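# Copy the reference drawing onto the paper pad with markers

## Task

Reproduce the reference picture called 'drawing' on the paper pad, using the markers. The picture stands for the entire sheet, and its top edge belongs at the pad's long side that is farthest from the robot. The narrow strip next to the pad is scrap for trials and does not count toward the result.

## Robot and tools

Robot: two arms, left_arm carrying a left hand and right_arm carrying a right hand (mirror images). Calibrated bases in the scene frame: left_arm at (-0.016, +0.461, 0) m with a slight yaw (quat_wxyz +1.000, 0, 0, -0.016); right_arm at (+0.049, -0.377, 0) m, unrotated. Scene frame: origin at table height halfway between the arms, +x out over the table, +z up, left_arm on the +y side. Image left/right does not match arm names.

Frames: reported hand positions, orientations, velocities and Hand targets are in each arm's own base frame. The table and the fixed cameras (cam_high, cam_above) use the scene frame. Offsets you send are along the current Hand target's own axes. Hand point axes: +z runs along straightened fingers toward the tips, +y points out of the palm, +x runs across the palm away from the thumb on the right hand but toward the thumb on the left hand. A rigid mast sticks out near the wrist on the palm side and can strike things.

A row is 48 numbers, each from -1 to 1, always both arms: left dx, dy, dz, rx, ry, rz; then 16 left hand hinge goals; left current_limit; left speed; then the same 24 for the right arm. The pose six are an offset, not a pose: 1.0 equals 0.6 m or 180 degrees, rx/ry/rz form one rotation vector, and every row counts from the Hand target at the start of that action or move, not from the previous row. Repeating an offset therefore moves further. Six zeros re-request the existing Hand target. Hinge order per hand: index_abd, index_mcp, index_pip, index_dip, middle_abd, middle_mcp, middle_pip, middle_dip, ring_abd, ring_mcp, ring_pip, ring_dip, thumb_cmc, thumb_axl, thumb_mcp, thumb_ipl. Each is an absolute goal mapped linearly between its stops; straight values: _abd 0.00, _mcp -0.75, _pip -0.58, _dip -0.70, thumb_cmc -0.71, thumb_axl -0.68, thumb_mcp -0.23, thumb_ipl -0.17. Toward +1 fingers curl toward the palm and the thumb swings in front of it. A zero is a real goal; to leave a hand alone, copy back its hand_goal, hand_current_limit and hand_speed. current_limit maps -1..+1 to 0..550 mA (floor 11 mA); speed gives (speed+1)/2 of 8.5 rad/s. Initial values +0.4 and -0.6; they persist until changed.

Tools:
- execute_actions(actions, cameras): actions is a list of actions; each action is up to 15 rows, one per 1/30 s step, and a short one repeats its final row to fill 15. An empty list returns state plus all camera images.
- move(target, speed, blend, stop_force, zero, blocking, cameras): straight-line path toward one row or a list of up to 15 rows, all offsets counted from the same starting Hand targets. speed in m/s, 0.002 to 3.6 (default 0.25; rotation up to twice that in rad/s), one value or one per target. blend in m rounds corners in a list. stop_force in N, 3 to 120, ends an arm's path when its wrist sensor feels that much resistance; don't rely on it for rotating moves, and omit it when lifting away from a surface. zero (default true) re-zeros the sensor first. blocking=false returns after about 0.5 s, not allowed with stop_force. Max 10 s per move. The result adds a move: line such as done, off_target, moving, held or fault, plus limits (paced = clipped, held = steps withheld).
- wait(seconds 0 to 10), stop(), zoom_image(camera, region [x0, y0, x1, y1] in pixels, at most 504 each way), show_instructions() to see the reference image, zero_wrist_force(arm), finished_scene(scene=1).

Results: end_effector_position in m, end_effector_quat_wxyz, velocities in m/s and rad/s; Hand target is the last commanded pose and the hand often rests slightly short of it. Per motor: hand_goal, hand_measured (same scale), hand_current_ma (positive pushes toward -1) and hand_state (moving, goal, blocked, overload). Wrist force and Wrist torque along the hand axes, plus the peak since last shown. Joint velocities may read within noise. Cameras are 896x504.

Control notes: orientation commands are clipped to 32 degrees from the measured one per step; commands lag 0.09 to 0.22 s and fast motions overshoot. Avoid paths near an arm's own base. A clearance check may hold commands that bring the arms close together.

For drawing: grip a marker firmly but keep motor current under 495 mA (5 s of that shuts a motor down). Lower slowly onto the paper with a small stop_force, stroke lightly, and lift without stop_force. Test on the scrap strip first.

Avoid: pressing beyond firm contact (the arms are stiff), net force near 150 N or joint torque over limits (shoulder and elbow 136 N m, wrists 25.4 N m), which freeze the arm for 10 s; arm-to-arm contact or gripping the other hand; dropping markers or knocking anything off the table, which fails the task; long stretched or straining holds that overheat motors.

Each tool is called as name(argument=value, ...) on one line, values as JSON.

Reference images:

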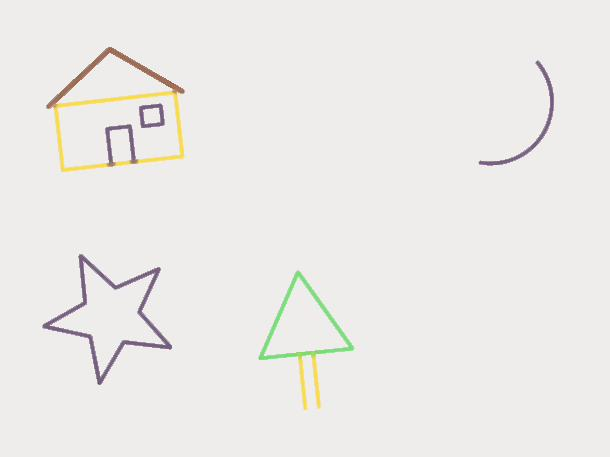

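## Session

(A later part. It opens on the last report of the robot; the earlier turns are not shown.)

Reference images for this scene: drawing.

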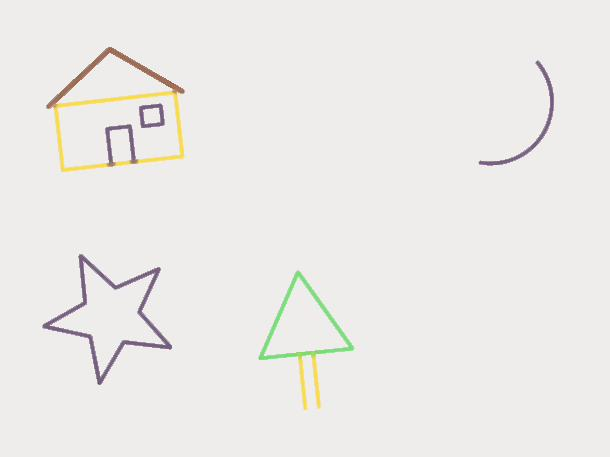

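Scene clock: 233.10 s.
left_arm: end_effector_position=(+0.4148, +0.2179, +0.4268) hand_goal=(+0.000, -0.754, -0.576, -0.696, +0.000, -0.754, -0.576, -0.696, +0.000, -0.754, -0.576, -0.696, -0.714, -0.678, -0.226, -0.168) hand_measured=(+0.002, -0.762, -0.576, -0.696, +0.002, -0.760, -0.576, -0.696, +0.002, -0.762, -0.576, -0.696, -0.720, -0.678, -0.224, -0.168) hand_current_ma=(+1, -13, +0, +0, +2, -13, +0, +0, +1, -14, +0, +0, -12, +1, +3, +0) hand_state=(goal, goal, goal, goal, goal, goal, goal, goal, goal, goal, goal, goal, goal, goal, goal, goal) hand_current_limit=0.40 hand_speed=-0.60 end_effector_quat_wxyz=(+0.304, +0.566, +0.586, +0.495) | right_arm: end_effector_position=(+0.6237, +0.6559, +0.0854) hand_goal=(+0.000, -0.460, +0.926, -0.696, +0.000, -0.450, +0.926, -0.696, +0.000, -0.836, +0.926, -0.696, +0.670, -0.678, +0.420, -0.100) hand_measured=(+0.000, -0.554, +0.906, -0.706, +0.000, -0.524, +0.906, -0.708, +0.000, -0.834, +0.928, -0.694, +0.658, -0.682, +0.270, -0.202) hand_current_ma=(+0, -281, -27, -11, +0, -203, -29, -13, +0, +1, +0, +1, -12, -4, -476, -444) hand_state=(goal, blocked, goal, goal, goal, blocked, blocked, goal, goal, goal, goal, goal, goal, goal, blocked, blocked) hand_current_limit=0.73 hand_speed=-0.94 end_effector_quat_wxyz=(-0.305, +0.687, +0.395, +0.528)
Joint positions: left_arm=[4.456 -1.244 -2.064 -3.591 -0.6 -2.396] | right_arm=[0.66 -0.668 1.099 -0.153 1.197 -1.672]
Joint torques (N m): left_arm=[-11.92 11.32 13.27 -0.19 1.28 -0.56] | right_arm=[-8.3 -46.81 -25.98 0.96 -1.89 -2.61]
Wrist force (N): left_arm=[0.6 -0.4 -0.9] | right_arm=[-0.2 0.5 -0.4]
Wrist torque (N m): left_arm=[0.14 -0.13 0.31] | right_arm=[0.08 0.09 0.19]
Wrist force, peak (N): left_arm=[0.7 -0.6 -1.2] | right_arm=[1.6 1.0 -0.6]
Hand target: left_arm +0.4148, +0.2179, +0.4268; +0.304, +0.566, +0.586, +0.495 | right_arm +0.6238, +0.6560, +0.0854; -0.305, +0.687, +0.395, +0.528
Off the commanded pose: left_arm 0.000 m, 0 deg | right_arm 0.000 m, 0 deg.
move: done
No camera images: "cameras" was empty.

move(target=[[0,0,0,0,0,0, 0,-0.754,-0.576,-0.696,0,-0.754,-0.576,-0.696,0,-0.754,-0.576,-0.696,-0.714,-0.678,-0.226,-0.168,0.4,-0.6, 0.18513,0,-0.0496,0,0,0, 0,-0.46,0.927,-0.696,0,-0.45,0.927,-0.696,0,-0.8356,0.927,-0.696,0.671,-0.677,0.42,-0.1,0.73,-0.94],[0,0,0,0,0,0, 0,-0.754,-0.576,-0.696,0,-0.754,-0.576,-0.696,0,-0.754,-0.576,-0.696,-0.714,-0.678,-0.226,-0.168,0.4,-0.6, -0.05223,0.0809,-0.93304,-0.36796,0.20468,0.59649, 0,-0.46,0.927,-0.696,0,-0.45,0.927,-0.696,0,-0.8356,0.927,-0.696,0.671,-0.677,0.42,-0.1,0.73,-0.94]], speed=[0.2,0.35], blend=[0.03,0], cameras=["cam_above","cam_right_wrist"])

zoom_image(camera="cam_above", region=[290, 130, 480, 340])

Scene clock: 238.87 s.
left_arm: end_effector_position=(+0.4148, +0.2179, +0.4268) hand_goal=(+0.000, -0.754, -0.576, -0.696, +0.000, -0.754, -0.576, -0.696, +0.000, -0.754, -0.576, -0.696, -0.714, -0.678, -0.226, -0.168) hand_measured=(+0.002, -0.762, -0.576, -0.696, +0.002, -0.760, -0.576, -0.696, +0.002, -0.762, -0.576, -0.696, -0.720, -0.678, -0.224, -0.168) hand_current_ma=(+1, -13, +0, +0, +2, -13, +0, +0, +1, -14, +0, +0, -12, +1, +3, +0) hand_state=(goal, goal, goal, goal, goal, goal, goal, goal, goal, goal, goal, goal, goal, goal, goal, goal) hand_current_limit=0.40 hand_speed=-0.60 end_effector_quat_wxyz=(+0.304, +0.566, +0.586, +0.495) | right_arm: end_effector_position=(+0.3908, +0.1563, +0.1980) hand_goal=(+0.000, -0.460, +0.926, -0.696, +0.000, -0.450, +0.926, -0.696, +0.000, -0.836, +0.926, -0.696, +0.670, -0.678, +0.420, -0.100) hand_measured=(+0.000, -0.554, +0.906, -0.706, +0.000, -0.524, +0.906, -0.708, +0.000, -0.832, +0.928, -0.694, +0.658, -0.682, +0.270, -0.202) hand_current_ma=(+0, -281, -27, -11, +0, -198, -29, -13, +0, +3, +0, +1, -12, -5, -476, -444) hand_state=(goal, blocked, goal, goal, goal, blocked, blocked, goal, goal, goal, goal, goal, goal, goal, blocked, blocked) hand_current_limit=0.73 hand_speed=-0.94 end_effector_quat_wxyz=(+0.305, -0.582, +0.669, -0.347)
Joint positions: left_arm=[4.456 -1.244 -2.064 -3.591 -0.6 -2.396] | right_arm=[0.074 -1.713 1.978 0.356 1.741 0.125]
Joint torques (N m): left_arm=[-12.05 12.04 13.05 -0.29 1.7 -0.47] | right_arm=[-8.61 -26.11 -12.34 1.56 -1.47 2.29]
Wrist force (N): left_arm=[0.2 -0.5 -0.9] | right_arm=[1.5 1.7 0.8]
Wrist torque (N m): left_arm=[0.12 -0.08 0.28] | right_arm=[0.10 -0.15 0.29]
Wrist force, peak (N): left_arm=[0.5 -0.9 -1.2] | right_arm=[2.4 1.9 0.5]
Hand target: left_arm +0.4148, +0.2179, +0.4268; +0.304, +0.566, +0.586, +0.495 | right_arm +0.3907, +0.1562, +0.1980; +0.305, -0.582, +0.669, -0.347
Off the commanded pose: left_arm 0.000 m, 0 deg | right_arm 0.000 m, 0 deg.
move: done
camera_calibration:
cam_right_wrist: T_world_to_cam=[[-0.20943, 0.862885, -0.459966, 0.0756469], [-0.179801, 0.428393, 0.885523, -0.214986], [0.961151, 0.268157, 0.0654296, -0.306099], [0, 0, 0, 1]] pos_world=[0.271395, 0.108907, 0.245198]
Images, in order (width x height): cam_above 896x504, cam_right_wrist 896x504.

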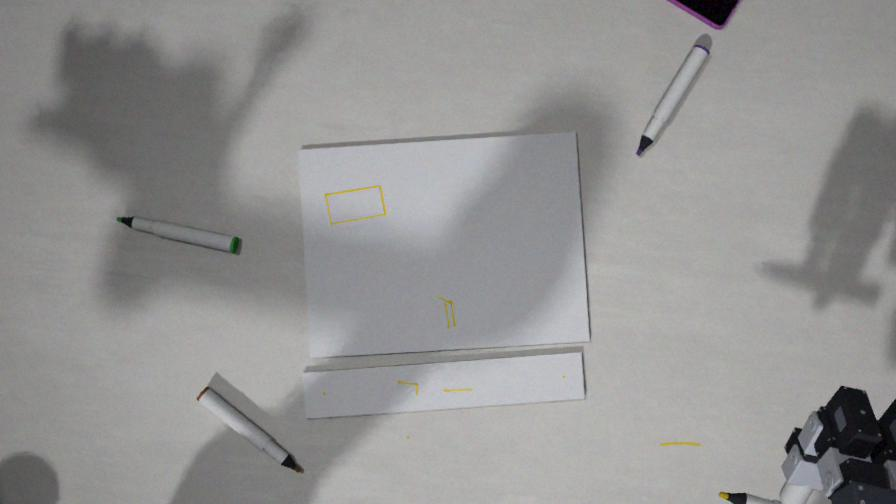

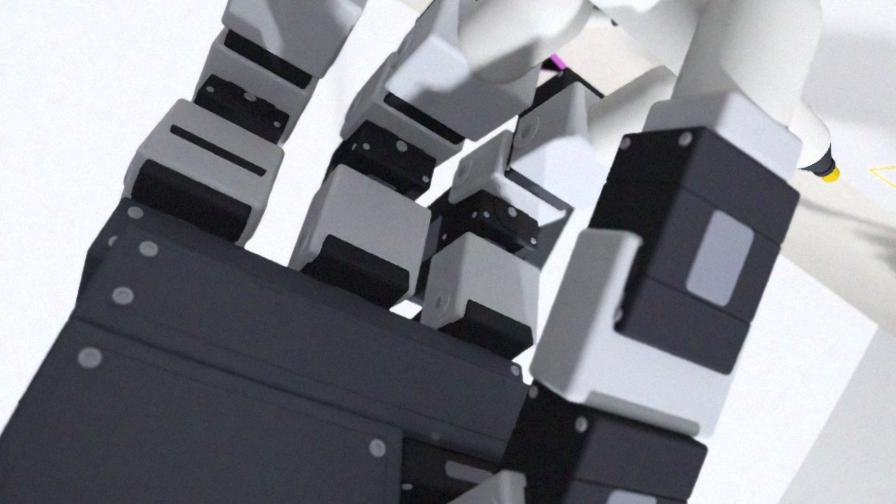

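Scaled by 2.400 from the camera's 896x504 image, which has a finer 1280x720 frame.

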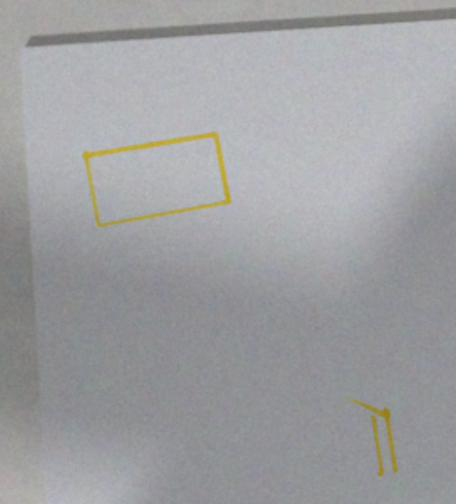

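move(target=[0,0,0,0,0,0, 0,-0.754,-0.576,-0.696,0,-0.754,-0.576,-0.696,0,-0.754,-0.576,-0.696,-0.714,-0.678,-0.226,-0.168,0.4,-0.6, 0,0.2184,0.15307,0,0,0, 0,-0.46,0.927,-0.696,0,-0.45,0.927,-0.696,0,-0.8356,0.927,-0.696,0.671,-0.677,0.42,-0.1,0.73,-0.94], speed=0.2, cameras=[])

move(target=[0,0,0,0,0,0, 0,-0.754,-0.576,-0.696,0,-0.754,-0.576,-0.696,0,-0.754,-0.576,-0.696,-0.714,-0.678,-0.226,-0.168,0.4,-0.6, 0,0.02389,0.01674,0,0,0, 0,-0.46,0.927,-0.696,0,-0.45,0.927,-0.696,0,-0.8356,0.927,-0.696,0.671,-0.677,0.42,-0.1,0.73,-0.94], speed=0.015, stop_force=3, cameras=["cam_above"])

Scene clock: 241.20 s.
left_arm: end_effector_position=(+0.4148, +0.2179, +0.4268) hand_goal=(+0.000, -0.754, -0.576, -0.696, +0.000, -0.754, -0.576, -0.696, +0.000, -0.754, -0.576, -0.696, -0.714, -0.678, -0.226, -0.168) hand_measured=(+0.002, -0.762, -0.576, -0.696, +0.002, -0.760, -0.576, -0.696, +0.002, -0.762, -0.576, -0.696, -0.720, -0.678, -0.224, -0.168) hand_current_ma=(+1, -13, +0, +0, +2, -13, +0, +0, +1, -14, +0, +0, -12, +1, +3, +0) hand_state=(goal, goal, goal, goal, goal, goal, goal, goal, goal, goal, goal, goal, goal, goal, goal, goal) hand_current_limit=0.40 hand_speed=-0.60 end_effector_quat_wxyz=(+0.304, +0.566, +0.586, +0.495) | right_arm: end_effector_position=(+0.3908, +0.1568, +0.0381) hand_goal=(+0.000, -0.460, +0.926, -0.696, +0.000, -0.450, +0.926, -0.696, +0.000, -0.836, +0.926, -0.696, +0.670, -0.678, +0.420, -0.100) hand_measured=(+0.000, -0.554, +0.906, -0.706, +0.000, -0.524, +0.906, -0.708, +0.000, -0.832, +0.928, -0.694, +0.658, -0.682, +0.270, -0.202) hand_current_ma=(+0, -281, -27, -11, +0, -198, -29, -13, +0, +3, +0, +1, -12, -5, -476, -444) hand_state=(goal, blocked, goal, goal, goal, blocked, blocked, goal, goal, goal, goal, goal, goal, goal, blocked, blocked) hand_current_limit=0.73 hand_speed=-0.94 end_effector_quat_wxyz=(+0.304, -0.582, +0.669, -0.347) end_effector_velocity=(+0.000, +0.000, -0.001) end_effector_angular_velocity=(+0.000, -0.001, +0.001)
Joint positions: left_arm=[4.456 -1.244 -2.064 -3.591 -0.6 -2.396] | right_arm=[0.076 -1.499 2.245 -0.123 1.743 0.127]
Joint velocities: left_arm=[within noise] | right_arm=[0 0.003 0.002 -0.005 0 -0.001]
Joint torques (N m): left_arm=[-12.1 11.18 13.37 -0.25 1.54 -0.61] | right_arm=[8.89 -7.63 -6.08 -2.03 2.07 2.12]
Wrist force (N): left_arm=[0.5 -0.4 -0.8] | right_arm=[1.5 1.5 0.6]
Wrist torque (N m): left_arm=[0.13 -0.11 0.30] | right_arm=[0.12 -0.16 0.28]
Wrist force, peak (N): left_arm=[0.6 -0.4 -1.2] | right_arm=[1.6 2.6 1.2]
Hand target: left_arm +0.4148, +0.2179, +0.4268; +0.304, +0.566, +0.586, +0.495 | right_arm +0.3908, +0.1568, +0.0380; +0.305, -0.582, +0.669, -0.347
Off the commanded pose: left_arm 0.000 m, 0 deg | right_arm 0.000 m, 0 deg.
move: done
No camera images: "cameras" was empty.

Scene clock: 243.73 s.
left_arm: end_effector_position=(+0.4148, +0.2179, +0.4268) hand_goal=(+0.000, -0.754, -0.576, -0.696, +0.000, -0.754, -0.576, -0.696, +0.000, -0.754, -0.576, -0.696, -0.714, -0.678, -0.226, -0.168) hand_measured=(+0.002, -0.762, -0.576, -0.696, +0.002, -0.760, -0.576, -0.696, +0.002, -0.762, -0.576, -0.696, -0.720, -0.678, -0.224, -0.168) hand_current_ma=(+1, -13, +0, +0, +2, -13, +0, +0, +1, -14, +0, +0, -12, +1, +3, +0) hand_state=(goal, goal, goal, goal, goal, goal, goal, goal, goal, goal, goal, goal, goal, goal, goal, goal) hand_current_limit=0.40 hand_speed=-0.60 end_effector_quat_wxyz=(+0.304, +0.566, +0.586, +0.495) | right_arm: end_effector_position=(+0.3908, +0.1569, +0.0211) hand_goal=(+0.000, -0.460, +0.926, -0.696, +0.000, -0.450, +0.926, -0.696, +0.000, -0.836, +0.926, -0.696, +0.670, -0.678, +0.420, -0.100) hand_measured=(+0.000, -0.554, +0.918, -0.700, +0.000, -0.524, +0.902, -0.710, +0.000, -0.832, +0.928, -0.694, +0.660, -0.682, +0.270, -0.202) hand_current_ma=(+0, -281, -8, -2, +0, -198, -37, -16, +0, +3, +0, +1, -11, -5, -476, -444) hand_state=(goal, blocked, goal, goal, goal, blocked, blocked, goal, goal, goal, goal, goal, goal, goal, blocked, blocked) hand_current_limit=0.73 hand_speed=-0.94 end_effector_quat_wxyz=(+0.304, -0.582, +0.669, -0.347)
Joint positions: left_arm=[4.456 -1.244 -2.064 -3.591 -0.6 -2.396] | right_arm=[0.076 -1.463 2.264 -0.179 1.743 0.127]
Joint torques (N m): left_arm=[-11.41 11.6 13.8 -0.04 1.66 -0.71] | right_arm=[5.92 -30.87 -22.05 1.72 1.53 1.81]
Wrist force (N): left_arm=[0.6 -0.4 -0.9] | right_arm=[1.8 -0.3 -0.8]
Wrist torque (N m): left_arm=[0.15 -0.13 0.31] | right_arm=[0.07 -0.17 0.29]
Wrist force, peak (N): left_arm=[0.7 -0.7 -0.9] | right_arm=[2.0 -2.4 -2.1]
Hand target: left_arm +0.4148, +0.2179, +0.4268; +0.304, +0.566, +0.586, +0.495 | right_arm +0.3908, +0.1569, +0.0211; +0.304, -0.582, +0.669, -0.347 (not the last commanded pose)
Off the commanded pose: left_arm 0.000 m, 0 deg | right_arm 0.001 m, 0 deg.
move: contact (right_arm)
Images, in order (width x height): cam_above 896x504.

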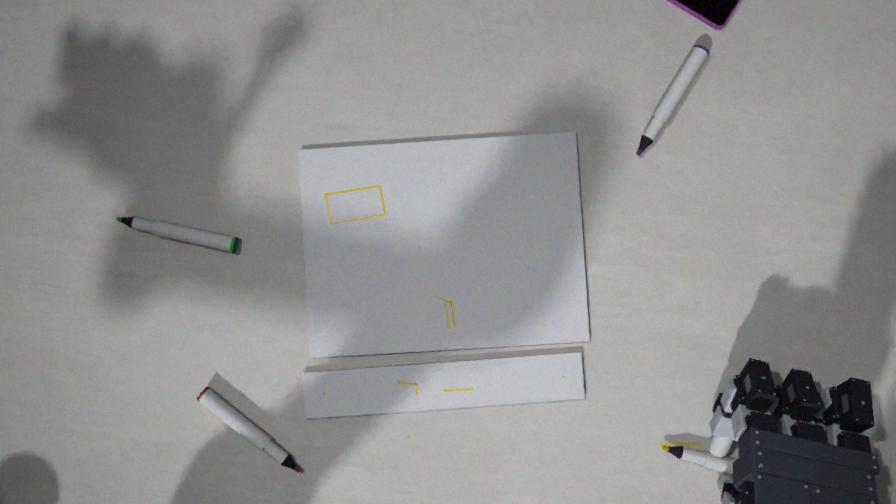

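zoom_image(camera="cam_above", region=[610, 20, 750, 170])

move(target=[[0,0,0,0,0,0, 0,-0.754,-0.576,-0.696,0,-0.754,-0.576,-0.696,0,-0.754,-0.576,-0.696,-0.714,-0.678,-0.226,-0.168,0.4,-0.6, 0,0,0,0,0,0, 0,-0.6,0.927,-0.696,0,-0.58,0.927,-0.696,0,-0.8356,0.927,-0.696,0.671,-0.677,0.22,-0.168,0.6,-0.94],[0,0,0,0,0,0, 0,-0.754,-0.576,-0.696,0,-0.754,-0.576,-0.696,0,-0.754,-0.576,-0.696,-0.714,-0.678,-0.226,-0.168,0.4,-0.6, 0,0,0,0,0,0, 0,-0.8356,0.927,-0.696,0,-0.8356,0.927,-0.696,0,-0.8356,0.927,-0.696,0.671,-0.677,0.09,-0.168,0.4,-0.88],[0,0,0,0,0,0, 0,-0.754,-0.576,-0.696,0,-0.754,-0.576,-0.696,0,-0.754,-0.576,-0.696,-0.714,-0.678,-0.226,-0.168,0.4,-0.6, 0,-0.1365,-0.0957,0,0,0, 0,-0.8356,0.927,-0.696,0,-0.8356,0.927,-0.696,0,-0.8356,0.927,-0.696,0.671,-0.677,0.09,-0.168,0.4,-0.88],[0,0,0,0,0,0, 0,-0.754,-0.576,-0.696,0,-0.754,-0.576,-0.696,0,-0.754,-0.576,-0.696,-0.714,-0.678,-0.226,-0.168,0.4,-0.6, -0.2660,-0.4027,0.4472,0,-0.2903,-0.2035, 0,-0.8356,0.927,-0.696,0,-0.8356,0.927,-0.696,0,-0.8356,0.927,-0.696,0.671,-0.677,0.09,-0.168,0.4,-0.88]], speed=[0.1,0.1,0.12,0.3], blend=[0,0,0.03,0], cameras=["cam_above","cam_high"])

Scaled by 3.360 from the camera's 896x504 image, which has a finer 1280x720 frame.

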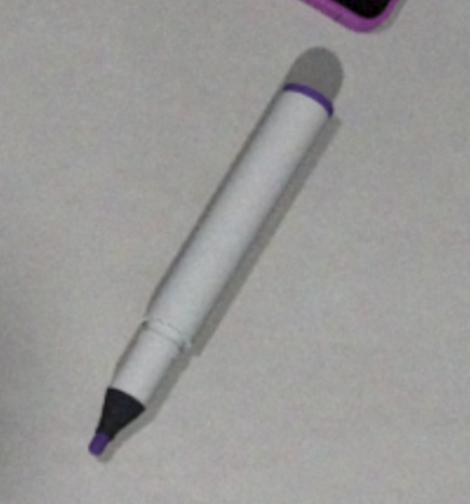

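Scene clock: 254.57 s.
left_arm: end_effector_position=(+0.4148, +0.2179, +0.4268) hand_goal=(+0.000, -0.754, -0.576, -0.696, +0.000, -0.754, -0.576, -0.696, +0.000, -0.754, -0.576, -0.696, -0.714, -0.678, -0.226, -0.168) hand_measured=(+0.002, -0.762, -0.576, -0.696, +0.002, -0.760, -0.576, -0.696, +0.002, -0.762, -0.576, -0.696, -0.720, -0.678, -0.224, -0.168) hand_current_ma=(+1, -13, +0, +0, +2, -13, +0, +0, +1, -14, +0, +0, -12, +1, +3, +0) hand_state=(goal, goal, goal, goal, goal, goal, goal, goal, goal, goal, goal, goal, goal, goal, goal, goal) hand_current_limit=0.40 hand_speed=-0.60 end_effector_quat_wxyz=(+0.304, +0.566, +0.586, +0.495) | right_arm: end_effector_position=(+0.7675, +0.2657, +0.0655) hand_goal=(+0.000, -0.836, +0.926, -0.696, +0.000, -0.836, +0.926, -0.696, +0.000, -0.836, +0.926, -0.696, +0.670, -0.678, +0.090, -0.168) hand_measured=(+0.000, -0.820, +0.924, -0.696, +0.000, -0.824, +0.920, -0.700, +0.000, -0.832, +0.928, -0.694, +0.666, -0.680, +0.092, -0.170) hand_current_ma=(+0, +20, +0, +0, +0, +15, -4, -3, +0, +3, +0, +1, -2, -2, +2, -1) hand_state=(goal, goal, goal, goal, goal, goal, goal, goal, goal, goal, goal, goal, goal, goal, goal, goal) hand_current_limit=0.40 hand_speed=-0.88 end_effector_quat_wxyz=(-0.443, +0.847, -0.260, +0.135)
Joint positions: left_arm=[4.456 -1.244 -2.064 -3.591 -0.6 -2.396] | right_arm=[0.005 -0.384 0.365 0.908 0.825 -0.695]
Joint torques (N m): left_arm=[-12.13 11.89 13.86 -0.3 1.49 -0.65] | right_arm=[8.46 -53.21 -27.11 2.69 -2.59 -2.47]
Wrist force (N): left_arm=[0.4 -0.3 -0.8] | right_arm=[1.4 1.5 0.6]
Wrist torque (N m): left_arm=[0.14 -0.11 0.29] | right_arm=[0.11 -0.12 0.43]
Wrist force, peak (N): left_arm=[0.6 -0.6 -1.2] | right_arm=[1.8 2.0 -0.1]
Hand target: left_arm +0.4148, +0.2179, +0.4268; +0.304, +0.566, +0.586, +0.495 | right_arm +0.7677, +0.2657, +0.0656; -0.443, +0.847, -0.260, +0.135
Off the commanded pose: left_arm 0.000 m, 0 deg | right_arm 0.000 m, 0 deg.
move: done
Images, in order (width x height): cam_high 896x504, cam_above 896x504.

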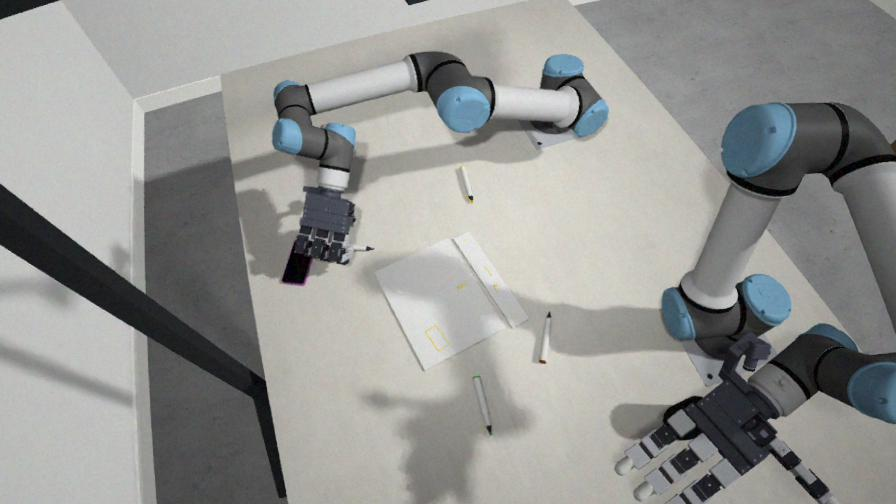

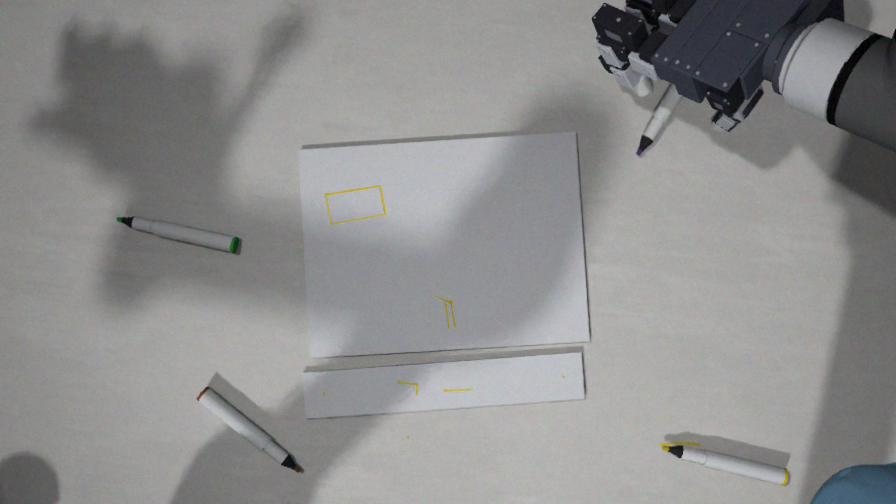

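move(target=[0,0,0,0,0,0, 0,-0.754,-0.576,-0.696,0,-0.754,-0.576,-0.696,0,-0.754,-0.576,-0.696,-0.714,-0.678,-0.226,-0.168,0.4,-0.6, 0.0048,0.0590,0.0438,0,0,0, 0,-0.8356,0.927,-0.696,0,-0.8356,0.927,-0.696,0,-0.8356,0.927,-0.696,0.671,-0.677,0.09,-0.168,0.4,-0.9], speed=0.05, stop_force=6, cameras=["cam_above"])

zoom_image(camera="cam_above", region=[580, 0, 820, 170])

Scene clock: 258.30 s.
left_arm: end_effector_position=(+0.4148, +0.2179, +0.4268) hand_goal=(+0.000, -0.754, -0.576, -0.696, +0.000, -0.754, -0.576, -0.696, +0.000, -0.754, -0.576, -0.696, -0.714, -0.678, -0.226, -0.168) hand_measured=(+0.002, -0.762, -0.576, -0.696, +0.002, -0.760, -0.576, -0.696, +0.002, -0.762, -0.576, -0.696, -0.720, -0.678, -0.224, -0.168) hand_current_ma=(+1, -13, +0, +0, +2, -13, +0, +0, +1, -14, +0, +0, -12, +1, +3, +0) hand_state=(goal, goal, goal, goal, goal, goal, goal, goal, goal, goal, goal, goal, goal, goal, goal, goal) hand_current_limit=0.40 hand_speed=-0.60 end_effector_quat_wxyz=(+0.304, +0.566, +0.586, +0.495) | right_arm: end_effector_position=(+0.7708, +0.2653, +0.0215) hand_goal=(+0.000, -0.836, +0.926, -0.696, +0.000, -0.836, +0.926, -0.696, +0.000, -0.836, +0.926, -0.696, +0.670, -0.678, +0.090, -0.168) hand_measured=(+0.000, -0.822, +0.926, -0.696, +0.000, -0.830, +0.930, -0.694, +0.000, -0.836, +0.934, -0.694, +0.666, -0.680, +0.092, -0.170) hand_current_ma=(+0, +17, +0, +0, +0, +4, +3, +0, +0, +0, +6, +1, -2, -2, +2, -1) hand_state=(goal, goal, goal, goal, goal, goal, goal, goal, goal, goal, goal, goal, goal, goal, goal, goal) hand_current_limit=0.40 hand_speed=-0.90 end_effector_quat_wxyz=(-0.443, +0.847, -0.260, +0.135)
Joint positions: left_arm=[4.456 -1.244 -2.064 -3.591 -0.6 -2.396] | right_arm=[0.004 -0.357 0.423 0.825 0.825 -0.696]
Joint torques (N m): left_arm=[-12.08 12.38 12.73 -0.53 1.66 -0.7] | right_arm=[-7.45 -49.33 -9.22 -1.16 0.14 1.87]
Wrist force (N): left_arm=[0.5 -0.5 -0.9] | right_arm=[0.4 -3.9 -1.6]
Wrist torque (N m): left_arm=[0.13 -0.12 0.30] | right_arm=[0.10 -0.09 0.27]
Wrist force, peak (N): left_arm=[0.5 -0.7 -1.2] | right_arm=[0.3 -4.0 -1.6]
Hand target: left_arm +0.4148, +0.2179, +0.4268; +0.304, +0.566, +0.586, +0.495 | right_arm +0.7708, +0.2653, +0.0215; -0.443, +0.847, -0.260, +0.135
Off the commanded pose: left_arm 0.000 m, 0 deg | right_arm 0.000 m, 0 deg.
move: done
Images, in order (width x height): cam_above 896x504.

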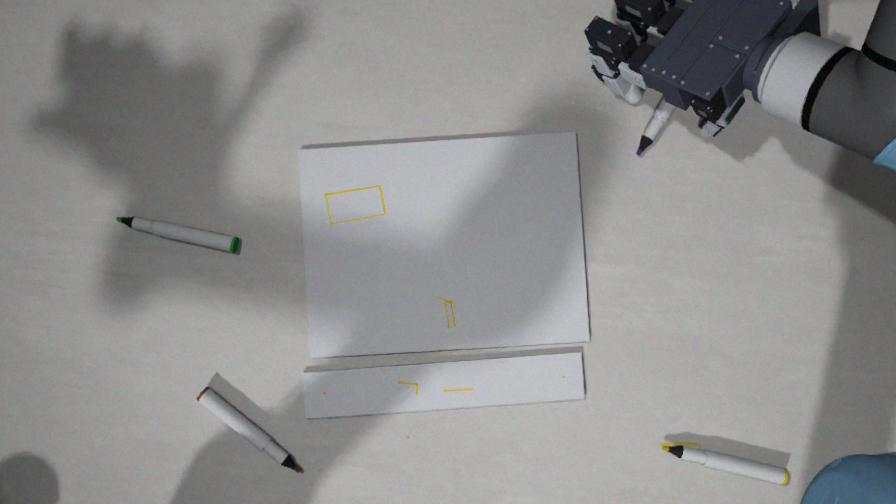

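Scaled by 2.100 from the camera's 896x504 image, which has a finer 1280x720 frame.

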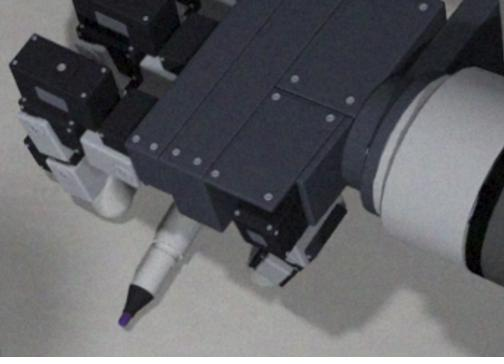

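move(target=[[0,0,0,0,0,0, 0,-0.754,-0.576,-0.696,0,-0.754,-0.576,-0.696,0,-0.754,-0.576,-0.696,-0.714,-0.678,-0.226,-0.168,0.4,-0.6, 0,-0.00205,-0.00143,0,0,0, 0,-0.8356,0.927,-0.696,0,-0.8356,0.927,-0.696,0,-0.8356,0.927,-0.696,0.671,-0.677,0.09,-0.168,0.4,-0.9],[0,0,0,0,0,0, 0,-0.754,-0.576,-0.696,0,-0.754,-0.576,-0.696,0,-0.754,-0.576,-0.696,-0.714,-0.678,-0.226,-0.168,0.4,-0.6, 0,-0.00205,-0.00143,0,0,0, 0,-0.5,0.927,-0.696,0,-0.5,0.927,-0.696,0,-0.8356,0.927,-0.696,0.671,-0.677,0.37,-0.168,0.7,-0.94]], speed=0.05, cameras=[])

move(target=[0,0,0,0,0,0, 0,-0.754,-0.576,-0.696,0,-0.754,-0.576,-0.696,0,-0.754,-0.576,-0.696,-0.714,-0.678,-0.226,-0.168,0.4,-0.6, 0,0,0,0,0,0, 0,-0.46,0.927,-0.696,0,-0.45,0.927,-0.696,0,-0.8356,0.927,-0.696,0.671,-0.677,0.42,-0.1,0.73,-0.94], cameras=["cam_above","cam_right_wrist"])

zoom_image(camera="cam_above", region=[580, 0, 820, 170])

Scene clock: 261.60 s.
left_arm: end_effector_position=(+0.4148, +0.2179, +0.4268) hand_goal=(+0.000, -0.754, -0.576, -0.696, +0.000, -0.754, -0.576, -0.696, +0.000, -0.754, -0.576, -0.696, -0.714, -0.678, -0.226, -0.168) hand_measured=(+0.002, -0.762, -0.576, -0.696, +0.002, -0.760, -0.576, -0.696, +0.002, -0.762, -0.576, -0.696, -0.720, -0.678, -0.224, -0.168) hand_current_ma=(+1, -13, +0, +0, +2, -13, +0, +0, +1, -14, +0, +0, -12, +1, +3, +0) hand_state=(goal, goal, goal, goal, goal, goal, goal, goal, goal, goal, goal, goal, goal, goal, goal, goal) hand_current_limit=0.40 hand_speed=-0.60 end_effector_quat_wxyz=(+0.304, +0.566, +0.586, +0.495) | right_arm: end_effector_position=(+0.7708, +0.2653, +0.0230) hand_goal=(+0.000, -0.500, +0.926, -0.696, +0.000, -0.500, +0.926, -0.696, +0.000, -0.836, +0.926, -0.696, +0.670, -0.678, +0.370, -0.168) hand_measured=(+0.000, -0.562, +0.916, -0.700, +0.000, -0.548, +0.914, -0.702, +0.000, -0.832, +0.928, -0.694, +0.664, -0.682, +0.270, -0.200) hand_current_ma=(+0, -158, -10, -3, +0, -107, -14, -5, +0, +2, +1, +1, -6, -4, -419, -86) hand_state=(goal, blocked, goal, goal, goal, blocked, goal, goal, goal, goal, goal, goal, goal, goal, blocked, blocked) hand_current_limit=0.70 hand_speed=-0.94 end_effector_quat_wxyz=(-0.443, +0.847, -0.260, +0.135)
Joint positions: left_arm=[4.456 -1.244 -2.064 -3.591 -0.6 -2.396] | right_arm=[0.004 -0.357 0.42 0.828 0.825 -0.696]
Joint torques (N m): left_arm=[-11.63 10.4 14.06 -0.22 1.66 -0.55] | right_arm=[-4.56 -74.14 -26.07 2.92 -2.33 -0.75]
Wrist force (N): left_arm=[0.3 -0.5 -1.1] | right_arm=[1.4 1.7 0.5]
Wrist torque (N m): left_arm=[0.14 -0.10 0.29] | right_arm=[0.16 -0.12 0.44]
Wrist force, peak (N): left_arm=[0.5 -0.8 -1.0] | right_arm=[0.1 -4.2 -1.6]
Hand target: left_arm +0.4148, +0.2179, +0.4268; +0.304, +0.566, +0.586, +0.495 | right_arm +0.7708, +0.2653, +0.0230; -0.443, +0.847, -0.260, +0.135
Off the commanded pose: left_arm 0.000 m, 0 deg | right_arm 0.000 m, 0 deg.
move: done
No camera images: "cameras" was empty.

Scene clock: 262.10 s.
left_arm: end_effector_position=(+0.4148, +0.2179, +0.4268) hand_goal=(+0.000, -0.754, -0.576, -0.696, +0.000, -0.754, -0.576, -0.696, +0.000, -0.754, -0.576, -0.696, -0.714, -0.678, -0.226, -0.168) hand_measured=(+0.002, -0.762, -0.576, -0.696, +0.002, -0.760, -0.576, -0.696, +0.002, -0.762, -0.576, -0.696, -0.720, -0.678, -0.224, -0.168) hand_current_ma=(+1, -13, +0, +0, +2, -13, +0, +0, +1, -14, +0, +0, -12, +1, +3, +0) hand_state=(goal, goal, goal, goal, goal, goal, goal, goal, goal, goal, goal, goal, goal, goal, goal, goal) hand_current_limit=0.40 hand_speed=-0.60 end_effector_quat_wxyz=(+0.304, +0.566, +0.586, +0.495) | right_arm: end_effector_position=(+0.7708, +0.2653, +0.0230) hand_goal=(+0.000, -0.460, +0.926, -0.696, +0.000, -0.450, +0.926, -0.696, +0.000, -0.836, +0.926, -0.696, +0.670, -0.678, +0.420, -0.100) hand_measured=(+0.000, -0.554, +0.914, -0.702, +0.000, -0.528, +0.906, -0.706, +0.000, -0.832, +0.928, -0.694, +0.662, -0.684, +0.270, -0.200) hand_current_ma=(+0, -280, -14, -4, +0, -215, -26, -10, +0, +2, +1, +1, -8, -5, -476, -442) hand_state=(goal, blocked, goal, goal, goal, blocked, goal, goal, goal, goal, goal, goal, goal, goal, blocked, blocked) hand_current_limit=0.73 hand_speed=-0.94 end_effector_quat_wxyz=(-0.443, +0.847, -0.260, +0.135)
Joint positions: left_arm=[4.456 -1.244 -2.064 -3.591 -0.6 -2.396] | right_arm=[0.004 -0.357 0.42 0.828 0.825 -0.696]
Joint torques (N m): left_arm=[-12.72 11.05 13.6 -0.33 1.65 -0.6] | right_arm=[-3.42 -73.69 -27.53 2.37 -2.34 -1.29]
Wrist force (N): left_arm=[0.3 -0.5 -0.9] | right_arm=[1.4 1.1 0.0]
Wrist torque (N m): left_arm=[0.12 -0.10 0.29] | right_arm=[0.14 -0.11 0.43]
Wrist force, peak (N): left_arm=[0.6 -0.6 -1.1] | right_arm=[1.0 1.8 0.7]
Hand target: left_arm +0.4148, +0.2179, +0.4268; +0.304, +0.566, +0.586, +0.495 | right_arm +0.7708, +0.2653, +0.0230; -0.443, +0.847, -0.260, +0.135
Off the commanded pose: left_arm 0.000 m, 0 deg | right_arm 0.000 m, 0 deg.
move: done
camera_calibration:
cam_right_wrist: T_world_to_cam=[[-0.865062, 0.193709, -0.462758, 0.663592], [-0.46694, 0.0263203, 0.883897, 0.289694], [0.183399, 0.980706, 0.0676818, -0.2788], [0, 0, 0, 1]] pos_world=[0.76045, 0.137253, 0.0698925]
Images, in order (width x height): cam_above 896x504, cam_right_wrist 896x504.

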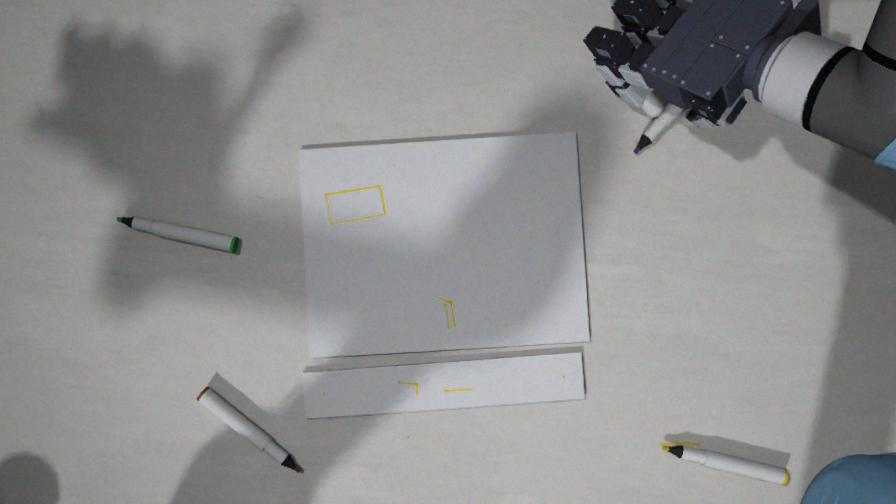

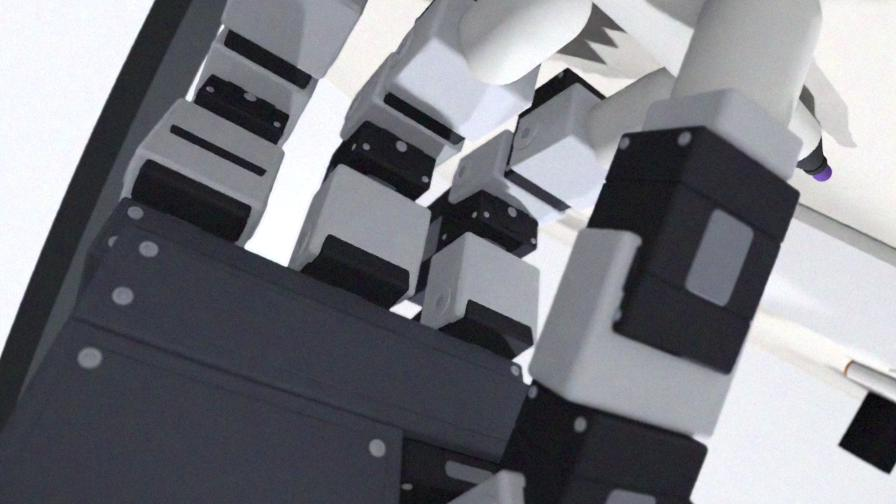

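Scaled by 2.100 from the camera's 896x504 image, which has a finer 1280x720 frame.

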